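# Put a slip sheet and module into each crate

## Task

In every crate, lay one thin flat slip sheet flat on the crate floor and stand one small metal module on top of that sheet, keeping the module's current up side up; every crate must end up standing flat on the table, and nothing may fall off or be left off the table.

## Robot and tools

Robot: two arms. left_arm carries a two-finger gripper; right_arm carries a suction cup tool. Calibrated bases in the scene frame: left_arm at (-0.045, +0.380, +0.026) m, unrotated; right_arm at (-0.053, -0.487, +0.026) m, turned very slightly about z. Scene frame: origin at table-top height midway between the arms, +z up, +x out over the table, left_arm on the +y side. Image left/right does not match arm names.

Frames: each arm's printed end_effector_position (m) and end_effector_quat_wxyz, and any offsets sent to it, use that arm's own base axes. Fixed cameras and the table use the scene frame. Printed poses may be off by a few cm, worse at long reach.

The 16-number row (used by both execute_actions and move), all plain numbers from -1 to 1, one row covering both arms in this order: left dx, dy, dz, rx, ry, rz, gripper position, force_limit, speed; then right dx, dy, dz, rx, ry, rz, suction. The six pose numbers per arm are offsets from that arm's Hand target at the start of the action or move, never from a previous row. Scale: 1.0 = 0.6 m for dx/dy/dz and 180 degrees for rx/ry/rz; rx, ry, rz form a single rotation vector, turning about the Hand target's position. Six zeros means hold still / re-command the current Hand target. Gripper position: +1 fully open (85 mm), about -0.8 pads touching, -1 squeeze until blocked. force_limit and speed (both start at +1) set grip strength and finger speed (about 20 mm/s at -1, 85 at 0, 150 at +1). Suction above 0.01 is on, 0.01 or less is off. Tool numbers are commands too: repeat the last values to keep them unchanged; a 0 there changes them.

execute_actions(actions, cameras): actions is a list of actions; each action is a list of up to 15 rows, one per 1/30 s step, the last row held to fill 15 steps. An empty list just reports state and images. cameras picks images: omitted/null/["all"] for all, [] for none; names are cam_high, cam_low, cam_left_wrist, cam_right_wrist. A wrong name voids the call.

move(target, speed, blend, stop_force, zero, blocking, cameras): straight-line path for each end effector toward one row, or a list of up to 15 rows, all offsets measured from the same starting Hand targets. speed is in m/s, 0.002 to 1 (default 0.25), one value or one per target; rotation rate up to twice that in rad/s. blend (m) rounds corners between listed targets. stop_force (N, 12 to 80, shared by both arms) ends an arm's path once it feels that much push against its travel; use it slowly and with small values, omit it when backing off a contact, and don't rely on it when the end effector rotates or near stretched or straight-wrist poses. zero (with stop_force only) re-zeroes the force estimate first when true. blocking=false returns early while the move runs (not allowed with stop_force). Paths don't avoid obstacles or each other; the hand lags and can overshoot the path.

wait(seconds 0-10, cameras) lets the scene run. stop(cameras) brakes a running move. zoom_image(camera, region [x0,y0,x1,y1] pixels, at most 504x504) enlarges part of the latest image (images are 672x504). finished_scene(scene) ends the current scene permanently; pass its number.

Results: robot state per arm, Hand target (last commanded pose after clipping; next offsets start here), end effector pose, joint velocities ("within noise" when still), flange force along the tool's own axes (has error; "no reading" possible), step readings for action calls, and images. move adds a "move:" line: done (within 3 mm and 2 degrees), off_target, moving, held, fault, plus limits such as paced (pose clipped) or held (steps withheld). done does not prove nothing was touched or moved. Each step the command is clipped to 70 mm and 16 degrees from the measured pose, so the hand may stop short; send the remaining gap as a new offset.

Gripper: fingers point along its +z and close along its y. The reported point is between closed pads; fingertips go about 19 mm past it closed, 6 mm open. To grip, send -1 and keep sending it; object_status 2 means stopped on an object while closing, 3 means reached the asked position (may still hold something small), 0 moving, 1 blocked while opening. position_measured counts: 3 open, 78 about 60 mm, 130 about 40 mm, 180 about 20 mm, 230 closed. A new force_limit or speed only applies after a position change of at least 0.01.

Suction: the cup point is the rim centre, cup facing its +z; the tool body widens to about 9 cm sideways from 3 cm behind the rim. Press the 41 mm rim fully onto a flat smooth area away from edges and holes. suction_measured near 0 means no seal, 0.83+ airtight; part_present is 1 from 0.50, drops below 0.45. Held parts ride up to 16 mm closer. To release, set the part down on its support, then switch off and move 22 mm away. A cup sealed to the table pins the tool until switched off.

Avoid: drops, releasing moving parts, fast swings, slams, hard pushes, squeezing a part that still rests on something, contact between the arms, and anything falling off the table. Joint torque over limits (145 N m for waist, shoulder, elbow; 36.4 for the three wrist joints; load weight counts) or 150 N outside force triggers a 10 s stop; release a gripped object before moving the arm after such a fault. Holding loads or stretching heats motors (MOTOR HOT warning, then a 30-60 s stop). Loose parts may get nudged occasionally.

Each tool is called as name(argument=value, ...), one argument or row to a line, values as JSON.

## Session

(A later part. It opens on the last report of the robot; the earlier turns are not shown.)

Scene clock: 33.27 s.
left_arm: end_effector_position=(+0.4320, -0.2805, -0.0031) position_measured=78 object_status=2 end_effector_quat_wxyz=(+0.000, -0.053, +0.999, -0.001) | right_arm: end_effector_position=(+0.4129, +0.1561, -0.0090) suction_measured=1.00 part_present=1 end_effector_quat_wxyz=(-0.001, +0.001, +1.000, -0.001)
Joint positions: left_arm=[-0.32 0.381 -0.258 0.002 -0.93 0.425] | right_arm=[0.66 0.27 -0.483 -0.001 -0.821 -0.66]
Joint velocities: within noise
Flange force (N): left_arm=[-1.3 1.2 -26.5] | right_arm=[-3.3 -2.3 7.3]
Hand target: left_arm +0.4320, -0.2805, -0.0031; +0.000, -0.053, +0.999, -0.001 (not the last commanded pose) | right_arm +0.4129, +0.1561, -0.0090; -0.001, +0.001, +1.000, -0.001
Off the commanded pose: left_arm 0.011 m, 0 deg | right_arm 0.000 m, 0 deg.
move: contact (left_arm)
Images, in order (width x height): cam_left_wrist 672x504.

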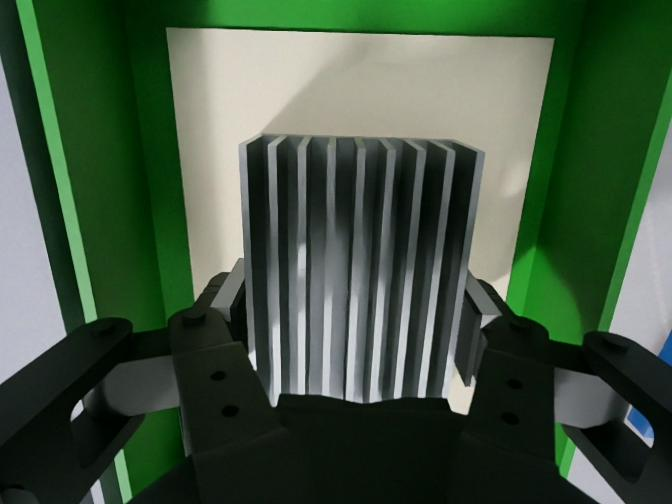

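zoom_image(
  camera="cam_left_wrist",
  region=[0, 0, 200, 340],
)

move(
  target=[
    [0, 0, 0, 0, 0, 0, 0.75, -0.6, -1, 0, 0, 0.1817, 0, 0, 0, 1],
    [0, 0, 0.0833, 0, 0, 0, 0.75, -0.6, -1, 0, 0, 0.1817, 0, 0, 0, 1],
    [0, 0, 0.1833, 0, 0, 0, 0.75, -0.6, -1, 0, 0, 0.1817, 0, 0, 0, 1],
  ],
  speed=[0.1, 0.05, 0.2],
  blend=[0, 0.005, 0],
  cameras=["cam_left_wrist"],
)

zoom_image(
  camera="cam_left_wrist",
  region=[0, 0, 300, 400],
)

Scaled by 1.482 from the camera's 672x504 image, which has a finer 960x720 frame.

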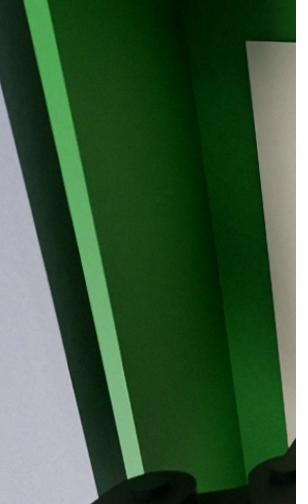

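Scene clock: 37.10 s.
left_arm: end_effector_position=(+0.4319, -0.2805, +0.1068) position_measured=35 object_status=3 end_effector_quat_wxyz=(+0.000, -0.053, +0.999, -0.001) | right_arm: end_effector_position=(+0.4129, +0.1561, +0.1000) suction_measured=1.00 part_present=1 end_effector_quat_wxyz=(-0.001, +0.001, +1.000, -0.001)
Joint positions: left_arm=[-0.32 0.246 -0.144 0.002 -1.179 0.426] | right_arm=[0.66 0.101 -0.378 -0.001 -1.096 -0.661]
Joint velocities: within noise
Flange force (N): left_arm=[-4.2 -2.6 -0.7] | right_arm=[-3.4 -1.6 6.2]
Hand target: left_arm +0.4320, -0.2805, +0.1068; +0.000, -0.053, +0.999, -0.001 | right_arm +0.4129, +0.1561, +0.1000; -0.001, +0.001, +1.000, -0.001
Off the commanded pose: left_arm 0.000 m, 0 deg | right_arm 0.000 m, 0 deg.
move: done
Images, in order (width x height): cam_left_wrist 672x504.

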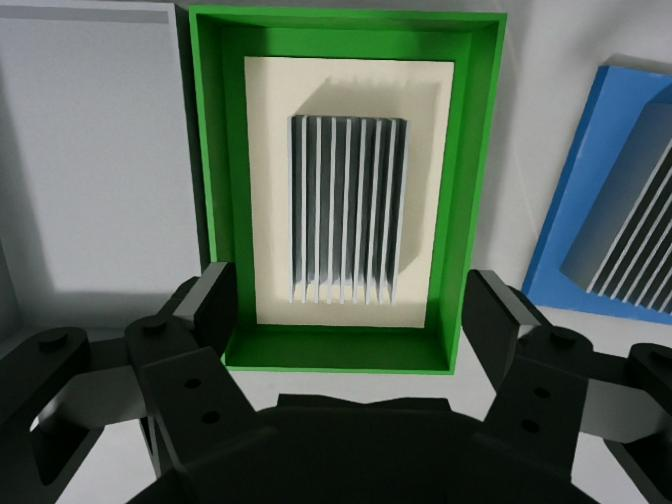

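Scaled by 1.260 from the camera's 672x504 image, which has a finer 960x720 frame.

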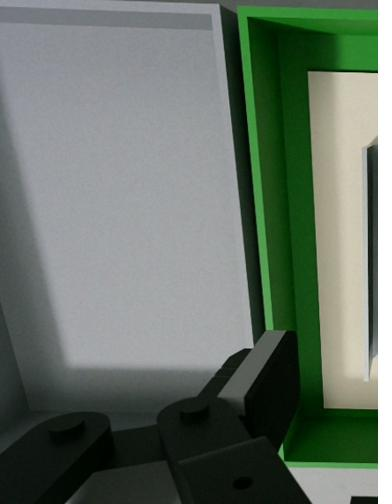

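move(
  target=[-0.039, 0.2888, -0.0113, 0, 0, -0.08, 1, -0.6, -0.5, 0.0667, 0.4843, -0.1167, 0, 0, 0.0172, 1],
  speed=0.25,
  cameras=["cam_left_wrist", "cam_high", "cam_low"],
)

zoom_image(
  camera="cam_high",
  region=[190, 250, 330, 380],
)

zoom_image(
  camera="cam_left_wrist",
  region=[200, 50, 500, 350],
)

Scene clock: 40.47 s.
left_arm: end_effector_position=(+0.4086, -0.1072, +0.1001) position_measured=3 object_status=3 end_effector_quat_wxyz=(+0.000, +0.072, +0.997, -0.001) | right_arm: end_effector_position=(+0.4529, +0.4466, +0.0300) suction_measured=1.00 part_present=1 end_effector_quat_wxyz=(-0.001, -0.026, +1.000, -0.001)
Joint positions: left_arm=[0.058 0.03 -0.409 0.002 -1.132 -0.203] | right_arm=[0.984 0.623 0.159 -0.002 -1.109 -0.93]
Joint velocities: within noise
Flange force (N): left_arm=[-2.9 0.1 -1.9] | right_arm=[-2.0 -1.6 6.0]
Hand target: left_arm +0.4086, -0.1072, +0.1001; +0.000, +0.072, +0.997, -0.001 | right_arm +0.4529, +0.4467, +0.0300; -0.001, -0.026, +1.000, -0.001
Off the commanded pose: left_arm 0.000 m, 0 deg | right_arm 0.000 m, 0 deg.
move: done
Images, in order (width x height): cam_high 672x504, cam_low 672x504, cam_left_wrist 672x504.

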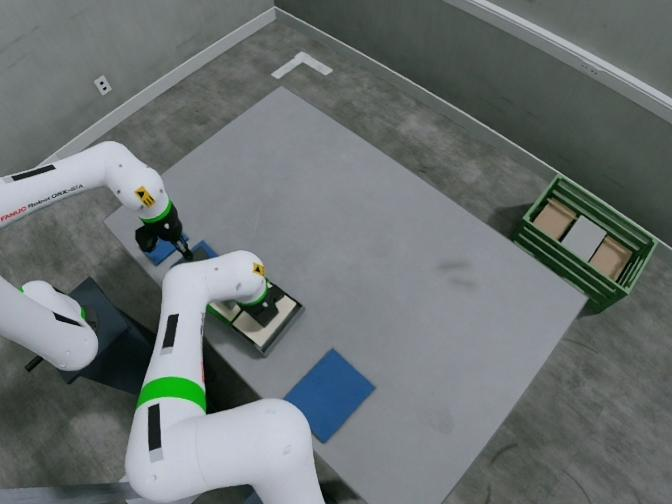

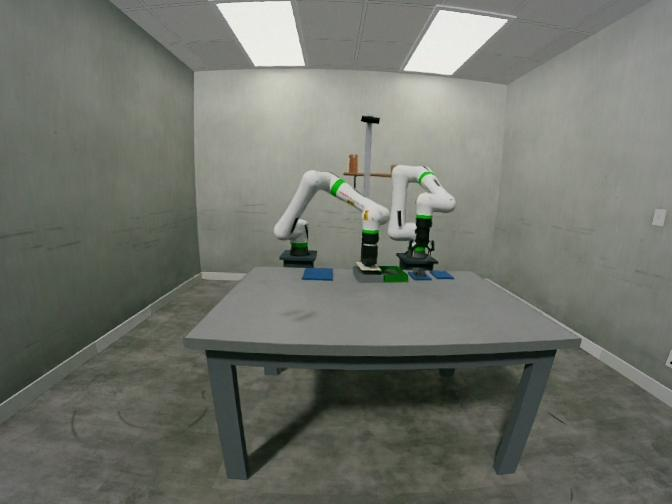

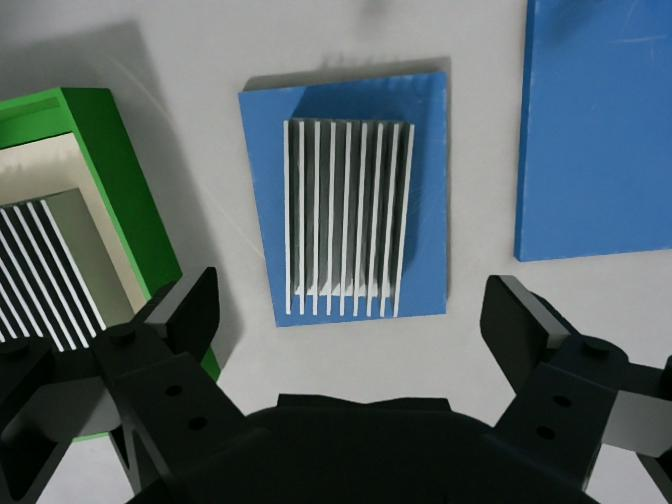

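Scaled by 3.600 from the camera's 672x504 image, which has a finer 960x720 frame.

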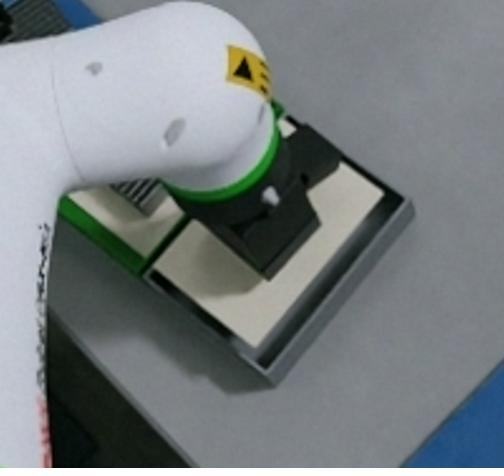

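Scaled by 1.680 from the camera's 672x504 image, which has a finer 960x720 frame.

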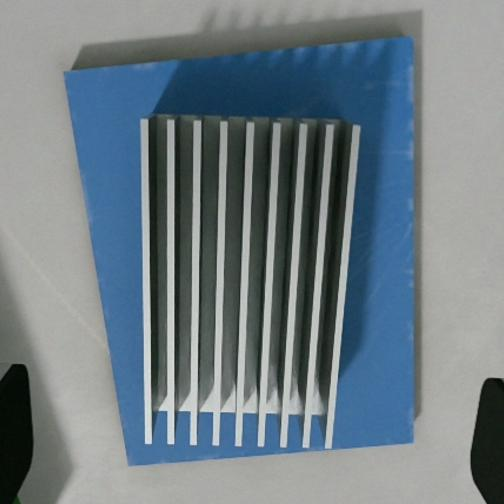

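zoom_image(
  camera="cam_high",
  region=[225, 275, 310, 360],
)

zoom_image(
  camera="cam_low",
  region=[330, 230, 420, 290],
)

Scaled by 5.929 from the camera's 672x504 image, which has a finer 960x720 frame.

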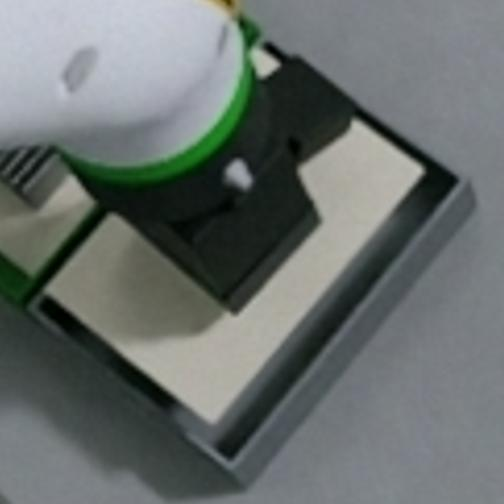

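Scaled by 5.600 from the camera's 672x504 image, which has a finer 960x720 frame.

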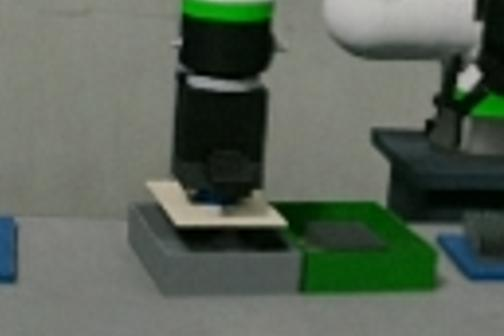

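move(
  target=[0, 0, -0.1635, 0, 0, 0, 1, -0.6, -0.5, 0, 0, -0.0908, 0, 0, 0, 1],
  speed=0.12,
  cameras=["cam_left_wrist", "cam_high"],
)

move(
  target=[0, 0, 0, 0, 0, 0, -1, -0.6, -1, 0, 0, -0.03, 0, 0, 0, 1],
  speed=0.012,
  stop_force=12,
  cameras=["cam_left_wrist", "cam_high", "cam_right_wrist"],
)

zoom_image(
  camera="cam_high",
  region=[225, 275, 310, 360],
)

Scene clock: 43.70 s.
left_arm: end_effector_position=(+0.4086, -0.1071, +0.0020) position_measured=3 object_status=3 end_effector_quat_wxyz=(+0.000, +0.072, +0.997, -0.001) | right_arm: end_effector_position=(+0.4529, +0.4467, -0.0245) suction_measured=1.00 part_present=1 end_effector_quat_wxyz=(-0.001, -0.026, +1.000, -0.001)
Joint positions: left_arm=[0.058 0.173 -0.52 0.003 -0.877 -0.204] | right_arm=[0.984 0.69 0.124 -0.002 -1.008 -0.93]
Joint velocities: within noise
Flange force (N): left_arm=[-3.2 -0.6 0.1] | right_arm=[-1.9 -0.7 5.6]
Hand target: left_arm +0.4086, -0.1072, +0.0020; +0.000, +0.072, +0.997, -0.001 | right_arm +0.4529, +0.4467, -0.0245; -0.001, -0.026, +1.000, -0.001
Off the commanded pose: left_arm 0.000 m, 0 deg | right_arm 0.000 m, 0 deg.
move: done
Images, in order (width x height): cam_high 672x504, cam_left_wrist 672x504.

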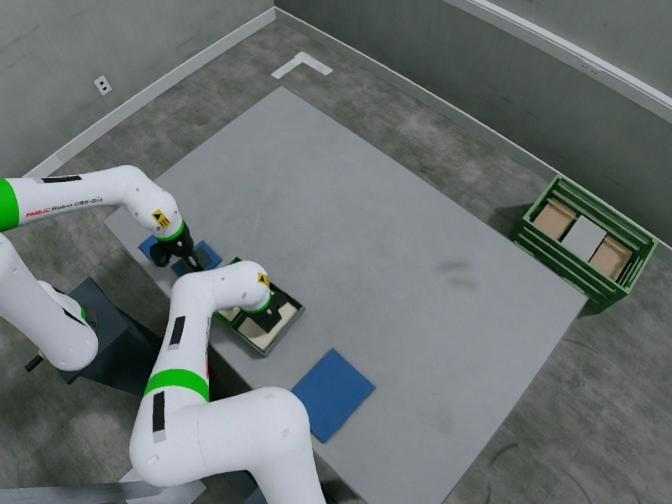

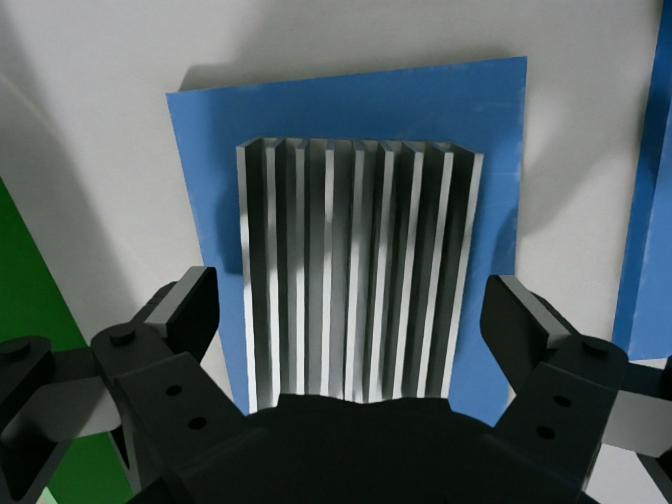

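Scene clock: 45.37 s.
left_arm: end_effector_position=(+0.4086, -0.1072, +0.0020) position_measured=78 object_status=0 end_effector_quat_wxyz=(+0.000, +0.072, +0.997, -0.001) | right_arm: end_effector_position=(+0.4530, +0.4467, -0.0347) suction_measured=1.00 part_present=1 end_effector_quat_wxyz=(-0.001, -0.026, +1.000, -0.001)
Joint positions: left_arm=[0.058 0.173 -0.52 0.003 -0.877 -0.204] | right_arm=[0.984 0.703 0.119 -0.002 -0.989 -0.93]
Joint velocities: within noise
Flange force (N): left_arm=[2.0 3.3 -20.6] | right_arm=[0.7 -3.6 -13.9]
Hand target: left_arm +0.4086, -0.1072, +0.0020; +0.000, +0.072, +0.997, -0.001 | right_arm +0.4530, +0.4467, -0.0347; -0.001, -0.026, +1.000, -0.001 (not the last commanded pose)
Off the commanded pose: left_arm 0.000 m, 0 deg | right_arm 0.008 m, 0 deg.
move: contact (right_arm)
Images, in order (width x height): cam_high 672x504, cam_left_wrist 672x504, cam_right_wrist 672x504.

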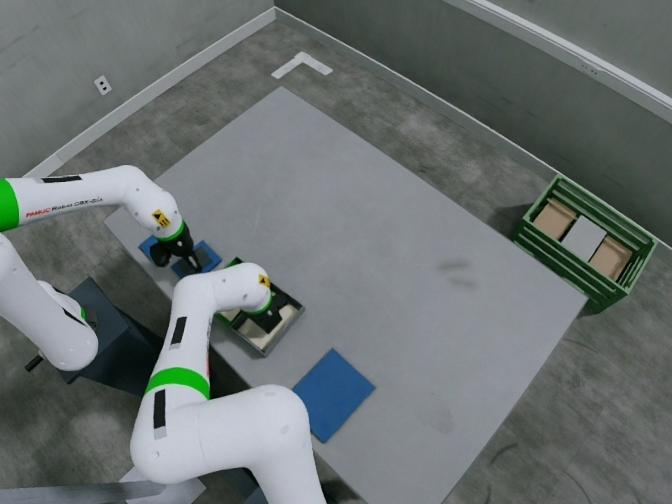

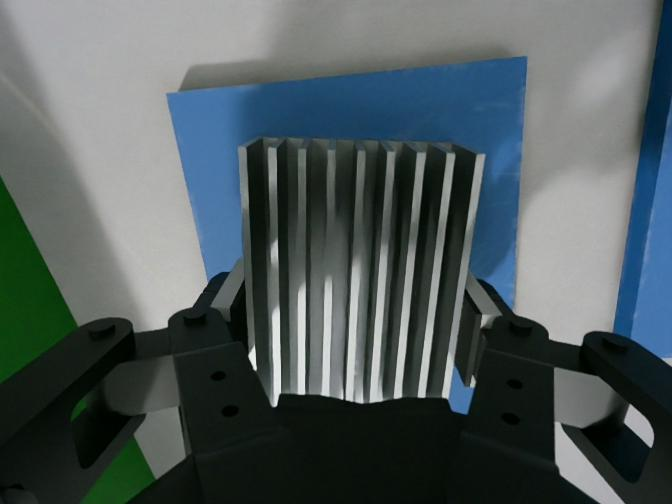

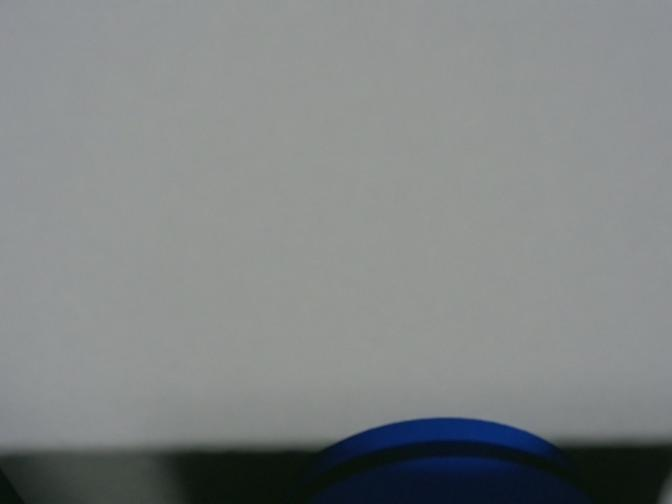

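Scaled by 5.929 from the camera's 672x504 image, which has a finer 960x720 frame.

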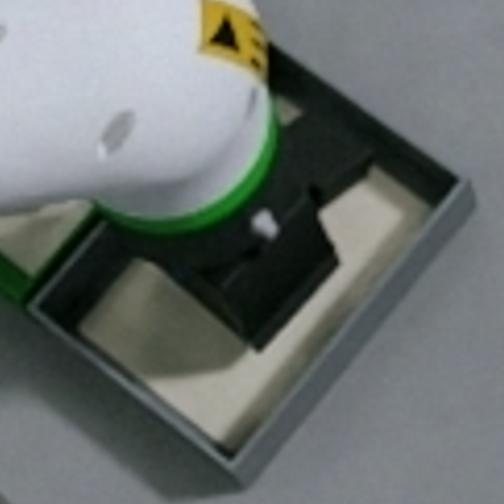

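execute_actions(
  actions=[
    [[0, 0, 0, 0, 0, 0, -1, -0.6, -1, 0, 0, 0.002, 0, 0, 0, 0]],
    [[0, 0, 0, 0, 0, 0, -1, -0.6, -1, 0, 0, 0, 0, 0, 0, 0]],
  ],
  cameras=[],
)

move(
  target=[
    [0, 0, 0.0333, 0, 0, 0, -1, -0.6, -1, 0, 0, 0.05, 0, 0, 0, 0],
    [0, 0, 0.1833, 0, 0, 0, -1, -0.6, -1, 0, 0, 0.3, 0, 0, 0, 0],
    [0.0583, -0.528, 0.1633, 0, 0, 0.0794, -1, -0.6, -1, -0.088, -0.7445, 0.4733, 0, 0, -0.0172, 0],
  ],
  speed=[0.04, 0.2, 0.25],
  blend=[0.005, 0.03, 0],
)

zoom_image(
  camera="cam_left_wrist",
  region=[84, 0, 588, 420],
)

zoom_image(
  camera="cam_high",
  region=[190, 250, 330, 380],
)

Scene clock: 47.13 s.
left_arm: end_effector_position=(+0.4086, -0.1072, +0.0020) position_measured=78 object_status=2 end_effector_quat_wxyz=(+0.000, +0.072, +0.997, -0.001) | right_arm: end_effector_position=(+0.4530, +0.4467, -0.0335) suction_measured=0.00 part_present=0 end_effector_quat_wxyz=(-0.001, -0.026, +1.000, -0.001)
Joint positions: left_arm=[0.058 0.173 -0.52 0.003 -0.877 -0.204] | right_arm=[0.984 0.702 0.12 -0.002 -0.991 -0.93]
Joint velocities: within noise
Flange force (N): left_arm=[2.8 2.9 -21.2] | right_arm=[-1.0 -2.3 -15.7]
Flange force at the end of the 1st action (N): left_arm=[2.8 3.3 -20.8] | right_arm=[-1.1 -2.1 -15.9]
Hand target: left_arm +0.4086, -0.1072, +0.0020; +0.000, +0.072, +0.997, -0.001 | right_arm +0.4530, +0.4467, -0.0335; -0.001, -0.026, +1.000, -0.001
Off the commanded pose: left_arm 0.000 m, 0 deg | right_arm 0.000 m, 0 deg.
Step readings (end_effector_position of left_arm | right_arm; steps 1 to 15: 1st action; 16 to 30: 2nd action):
0: (+0.4086, -0.1072, +0.0020) | (+0.4530, +0.4467, -0.0347)
1: (+0.4086, -0.1072, +0.0020) | (+0.4530, +0.4467, -0.0347)
2: (+0.4086, -0.1072, +0.0020) | (+0.4530, +0.4467, -0.0345)
4: (+0.4086, -0.1072, +0.0020) | (+0.4529, +0.4467, -0.0339)
8: (+0.4086, -0.1072, +0.0020) | (+0.4529, +0.4467, -0.0336)
15: (+0.4086, -0.1072, +0.0020) | (+0.4530, +0.4467, -0.0335)
16: (+0.4086, -0.1072, +0.0020) | (+0.4530, +0.4467, -0.0335)
17: (+0.4086, -0.1072, +0.0020) | (+0.4530, +0.4467, -0.0335)
19: (+0.4086, -0.1072, +0.0020) | (+0.4530, +0.4467, -0.0335)
23: (+0.4086, -0.1072, +0.0020) | (+0.4530, +0.4467, -0.0335)
30: (+0.4086, -0.1072, +0.0020) | (+0.4530, +0.4467, -0.0335)
No camera images: "cameras" was empty.

Scene clock: 50.97 s.
left_arm: end_effector_position=(+0.4435, -0.4240, +0.0999) position_measured=78 object_status=2 end_effector_quat_wxyz=(+0.000, -0.052, +0.999, -0.001) | right_arm: end_effector_position=(+0.4002, +0.0000, +0.2505) suction_measured=0.00 part_present=0 end_effector_quat_wxyz=(-0.001, +0.001, +1.000, -0.001)
Joint positions: left_arm=[-0.549 0.484 0.164 0.001 -1.248 0.653] | right_arm=[0.331 -0.118 -0.227 0 -1.465 -0.332]
Joint velocities: within noise
Flange force (N): left_arm=[-3.7 -4.7 1.5] | right_arm=[-3.5 -5.5 6.0]
Hand target: left_arm +0.4435, -0.4240, +0.0999; +0.000, -0.052, +0.999, -0.001 | right_arm +0.4002, +0.0000, +0.2505; -0.001, +0.001, +1.000, -0.001
Off the commanded pose: left_arm 0.000 m, 0 deg | right_arm 0.000 m, 0 deg.
move: done

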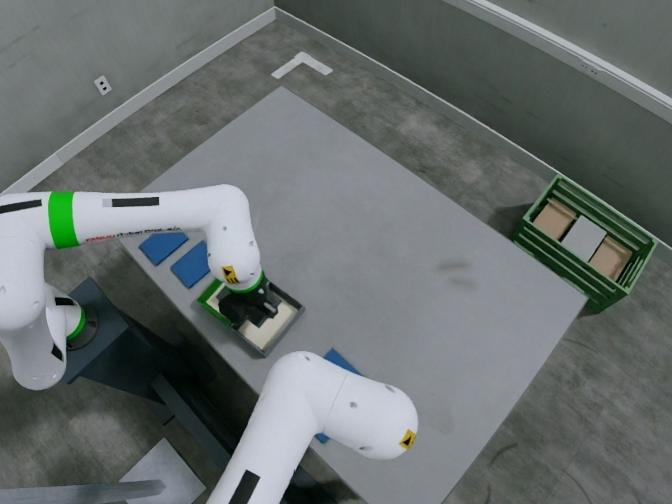

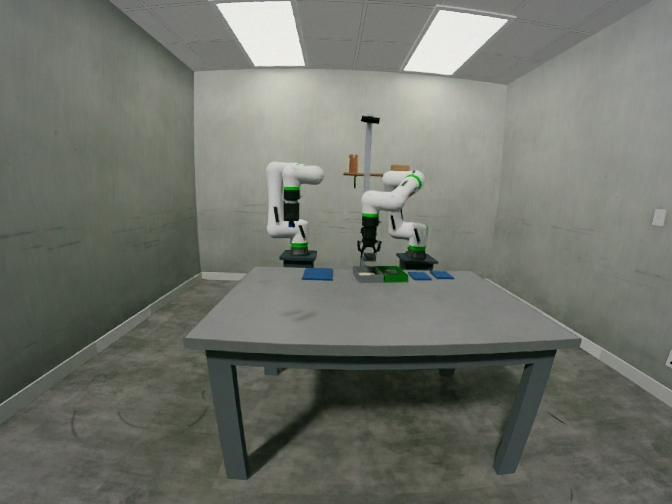

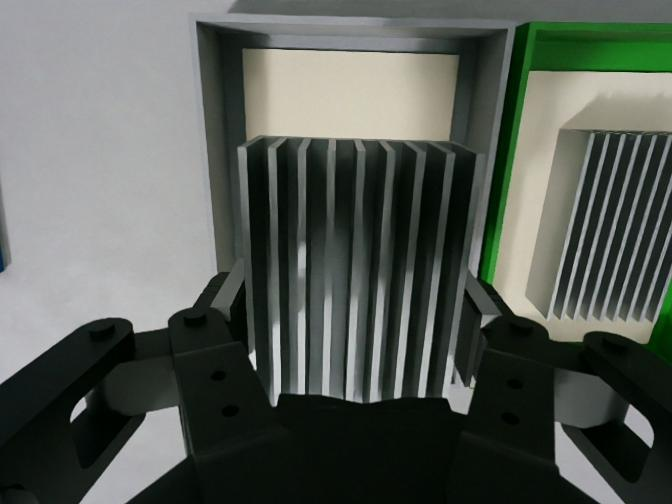

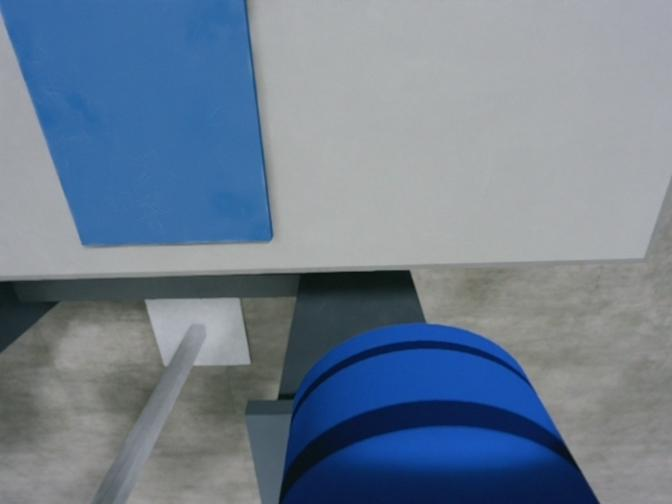

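Scaled by 1.000.

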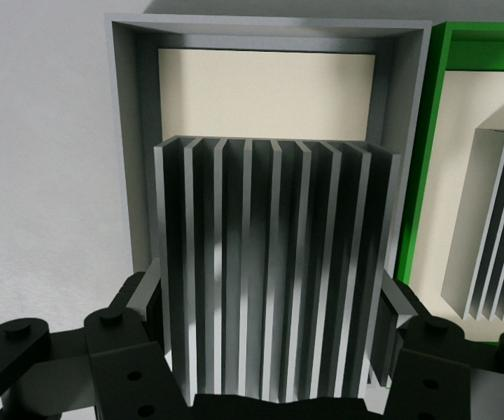

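Scaled by 3.600 from the camera's 672x504 image, which has a finer 960x720 frame.

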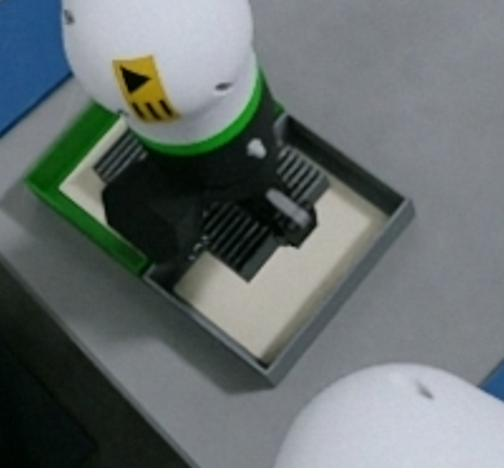

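move(
  target=[-0.0017, 0, -0.16, 0, 0, 0, -1, -0.6, -1, 0, 0, 0, 0, 0, 0, 0],
  speed=0.12,
  cameras=[],
)

move(
  target=[0, 0, -0.03, 0, 0, 0, -1, -0.6, -1, 0, 0, 0, 0, 0, 0, 0],
  speed=0.012,
  stop_force=12,
  cameras=["cam_left_wrist"],
)

Scene clock: 52.50 s.
left_arm: end_effector_position=(+0.4425, -0.4240, +0.0040) position_measured=78 object_status=2 end_effector_quat_wxyz=(+0.000, -0.052, +0.999, -0.001) | right_arm: end_effector_position=(+0.4002, +0.0000, +0.2505) suction_measured=0.00 part_present=0 end_effector_quat_wxyz=(-0.001, +0.001, +1.000, -0.001)
Joint positions: left_arm=[-0.55 0.578 0.063 0.001 -1.053 0.654] | right_arm=[0.331 -0.118 -0.226 0 -1.465 -0.332]
Joint velocities: within noise
Flange force (N): left_arm=[-4.9 -5.4 2.8] | right_arm=[-3.7 -4.0 5.2]
Hand target: left_arm +0.4425, -0.4240, +0.0039; +0.000, -0.052, +0.999, -0.001 | right_arm +0.4002, +0.0000, +0.2505; -0.001, +0.001, +1.000, -0.001
Off the commanded pose: left_arm 0.000 m, 0 deg | right_arm 0.000 m, 0 deg.
move: done
No camera images: "cameras" was empty.

Scene clock: 53.67 s.
left_arm: end_effector_position=(+0.4426, -0.4241, -0.0028) position_measured=78 object_status=2 end_effector_quat_wxyz=(+0.000, -0.052, +0.999, -0.001) | right_arm: end_effector_position=(+0.4002, +0.0000, +0.2505) suction_measured=0.00 part_present=0 end_effector_quat_wxyz=(-0.001, +0.001, +1.000, -0.001)
Joint positions: left_arm=[-0.55 0.587 0.058 0.001 -1.04 0.654] | right_arm=[0.331 -0.118 -0.226 0 -1.465 -0.332]
Joint velocities: within noise
Flange force (N): left_arm=[-2.9 -0.8 -18.3] | right_arm=[-3.8 -3.8 5.7]
Hand target: left_arm +0.4426, -0.4241, -0.0029; +0.000, -0.052, +0.999, -0.001 (not the last commanded pose) | right_arm +0.4002, +0.0000, +0.2505; -0.001, +0.001, +1.000, -0.001
Off the commanded pose: left_arm 0.011 m, 0 deg | right_arm 0.000 m, 0 deg.
move: contact (left_arm)
Images, in order (width x height): cam_left_wrist 672x504.

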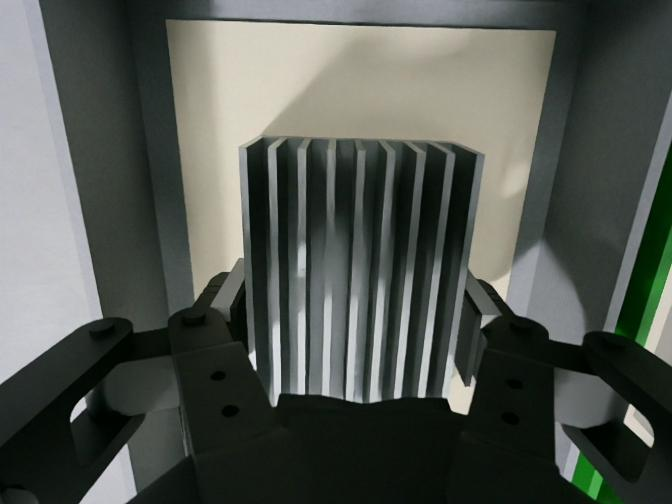

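move(
  target=[
    [0, 0, 0, 0, 0, 0, 0.75, -0.6, -1, 0, 0, 0, 0, 0, 0, 0],
    [0, 0, 0.0667, 0, 0, 0, 0.75, -0.6, -1, 0, 0, 0, 0, 0, 0, 0],
    [0, 0.1, 0.4, 0, 0, 0, 0.75, -0.6, -1, 0, 0, 0, 0, 0, 0, 0],
  ],
  speed=[0.05, 0.05, 0.25],
  blend=[0, 0.005, 0],
)

zoom_image(
  camera="cam_left_wrist",
  region=[0, 0, 504, 400],
)

zoom_image(
  camera="cam_high",
  region=[180, 240, 330, 380],
)

zoom_image(
  camera="cam_low",
  region=[330, 240, 430, 300],
)

Scene clock: 57.17 s.
left_arm: end_effector_position=(+0.4426, -0.3641, +0.2371) position_measured=35 object_status=3 end_effector_quat_wxyz=(+0.000, -0.052, +0.999, -0.001) | right_arm: end_effector_position=(+0.4002, +0.0000, +0.2505) suction_measured=0.00 part_present=0 end_effector_quat_wxyz=(-0.001, +0.001, +1.000, -0.001)
Joint positions: left_arm=[-0.459 0.318 0.259 0.001 -1.51 0.564] | right_arm=[0.331 -0.118 -0.226 0 -1.465 -0.332]
Joint velocities: within noise
Flange force (N): left_arm=[-5.1 -4.6 -3.1] | right_arm=[-3.1 -3.7 5.5]
Hand target: left_arm +0.4426, -0.3641, +0.2371; +0.000, -0.052, +0.999, -0.001 | right_arm +0.4002, +0.0000, +0.2505; -0.001, +0.001, +1.000, -0.001
Off the commanded pose: left_arm 0.000 m, 0 deg | right_arm 0.000 m, 0 deg.
move: done

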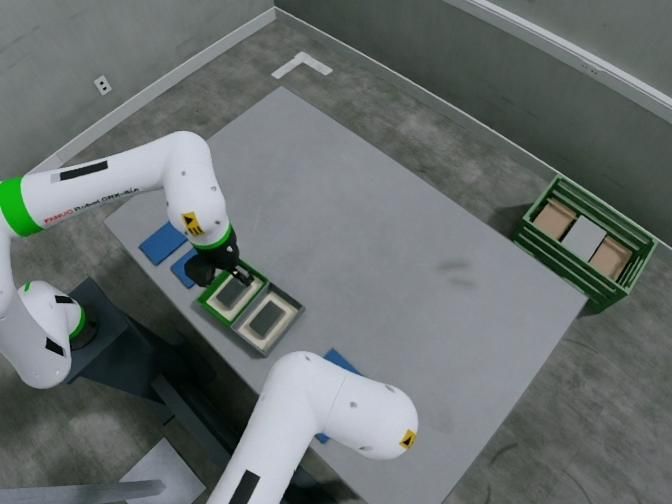

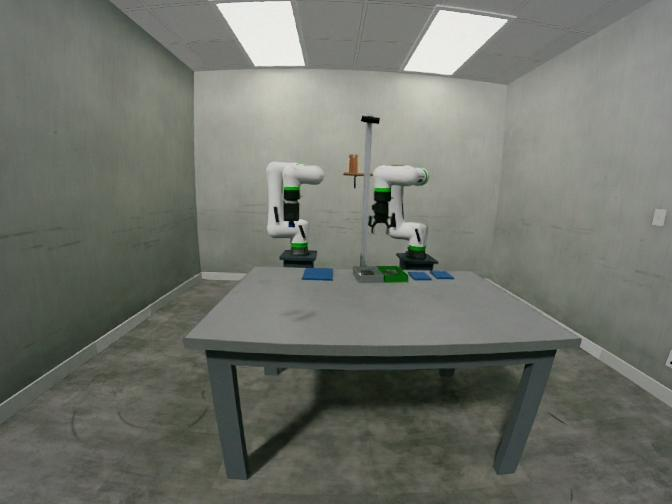

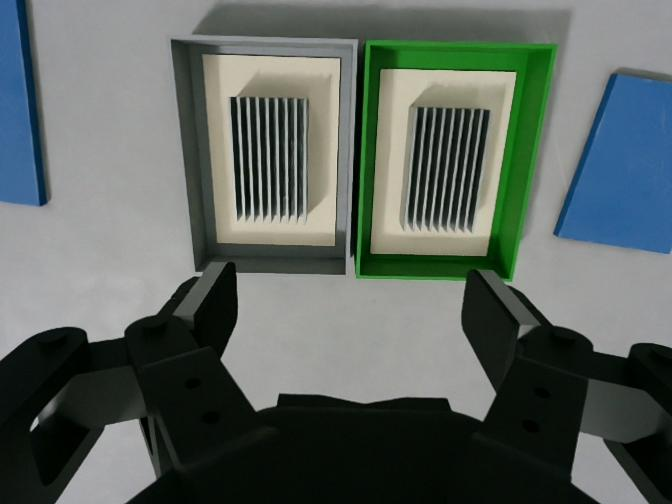

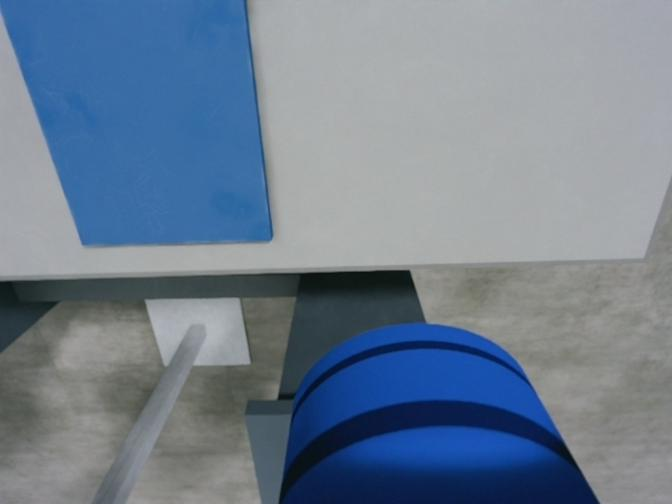

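Scaled by 1.000.

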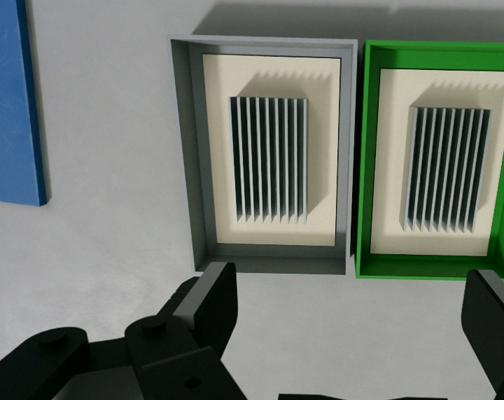

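Scaled by 3.360 from the camera's 672x504 image, which has a finer 960x720 frame.

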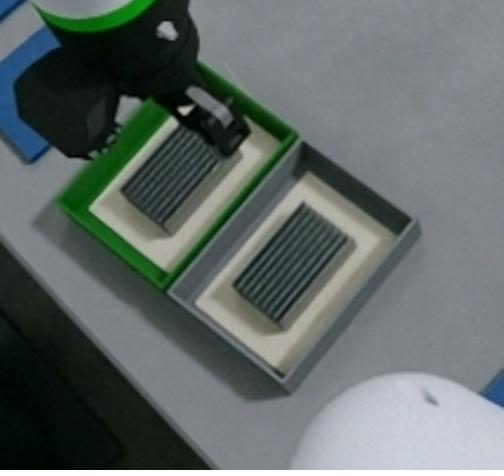

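Scaled by 5.040 from the camera's 672x504 image, which has a finer 960x720 frame.

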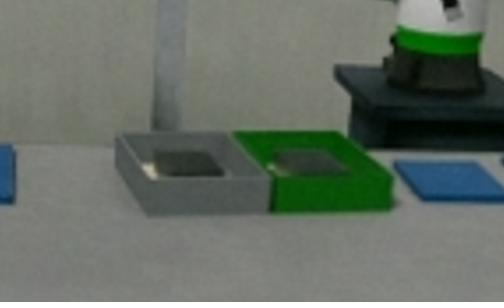

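execute_actions(
  actions=[],
)

Scene clock: 57.37 s.
left_arm: end_effector_position=(+0.4426, -0.3641, +0.2371) position_measured=35 object_status=3 end_effector_quat_wxyz=(+0.000, -0.052, +0.999, -0.001) | right_arm: end_effector_position=(+0.4002, +0.0000, +0.2505) suction_measured=0.00 part_present=0 end_effector_quat_wxyz=(-0.001, +0.001, +1.000, -0.001)
Joint positions: left_arm=[-0.459 0.318 0.26 0.001 -1.51 0.564] | right_arm=[0.331 -0.118 -0.226 0 -1.465 -0.332]
Joint velocities: within noise
Flange force (N): left_arm=[-5.4 -4.6 -3.0] | right_arm=[-3.3 -3.6 5.8]
Hand target: left_arm +0.4426, -0.3641, +0.2371; +0.000, -0.052, +0.999, -0.001 | right_arm +0.4002, +0.0000, +0.2505; -0.001, +0.001, +1.000, -0.001
Off the commanded pose: left_arm 0.000 m, 0 deg | right_arm 0.000 m, 0 deg.

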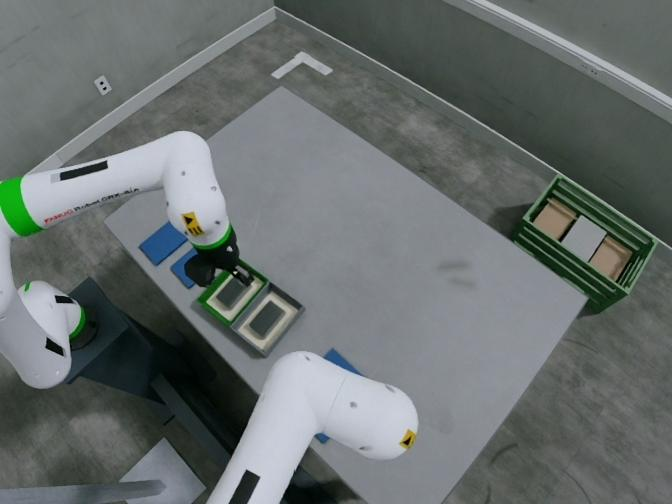

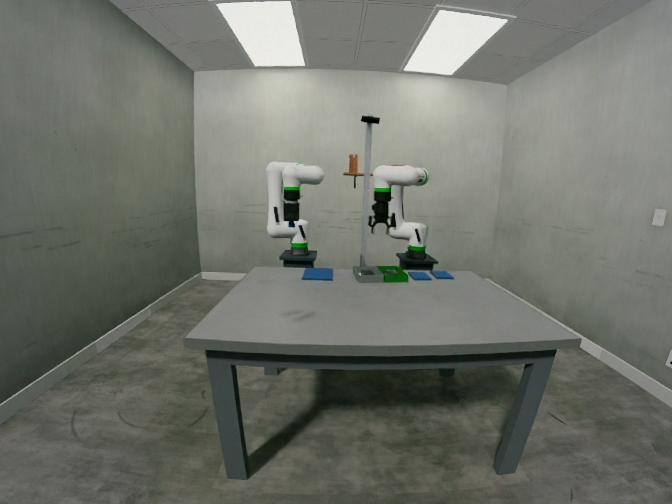

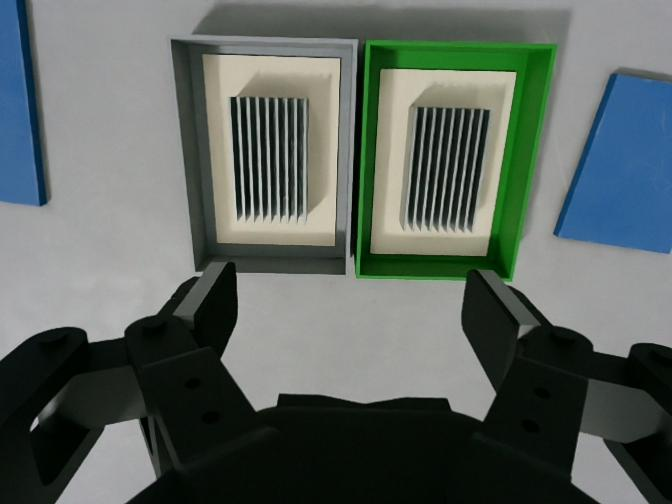

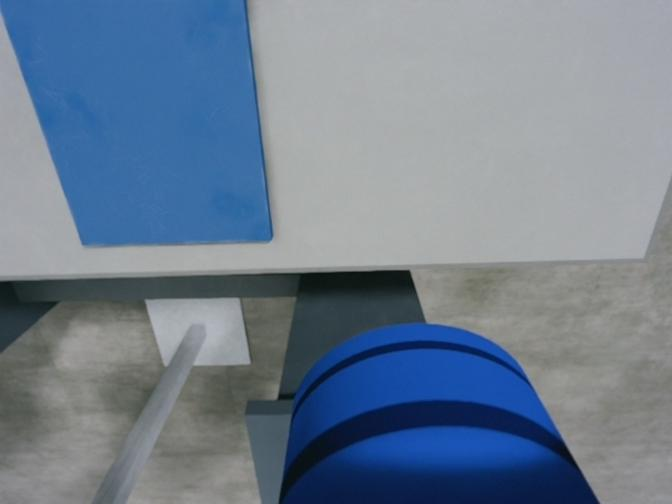

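finished_scene(
  scene=2,
)

The scene is finished: the task was done.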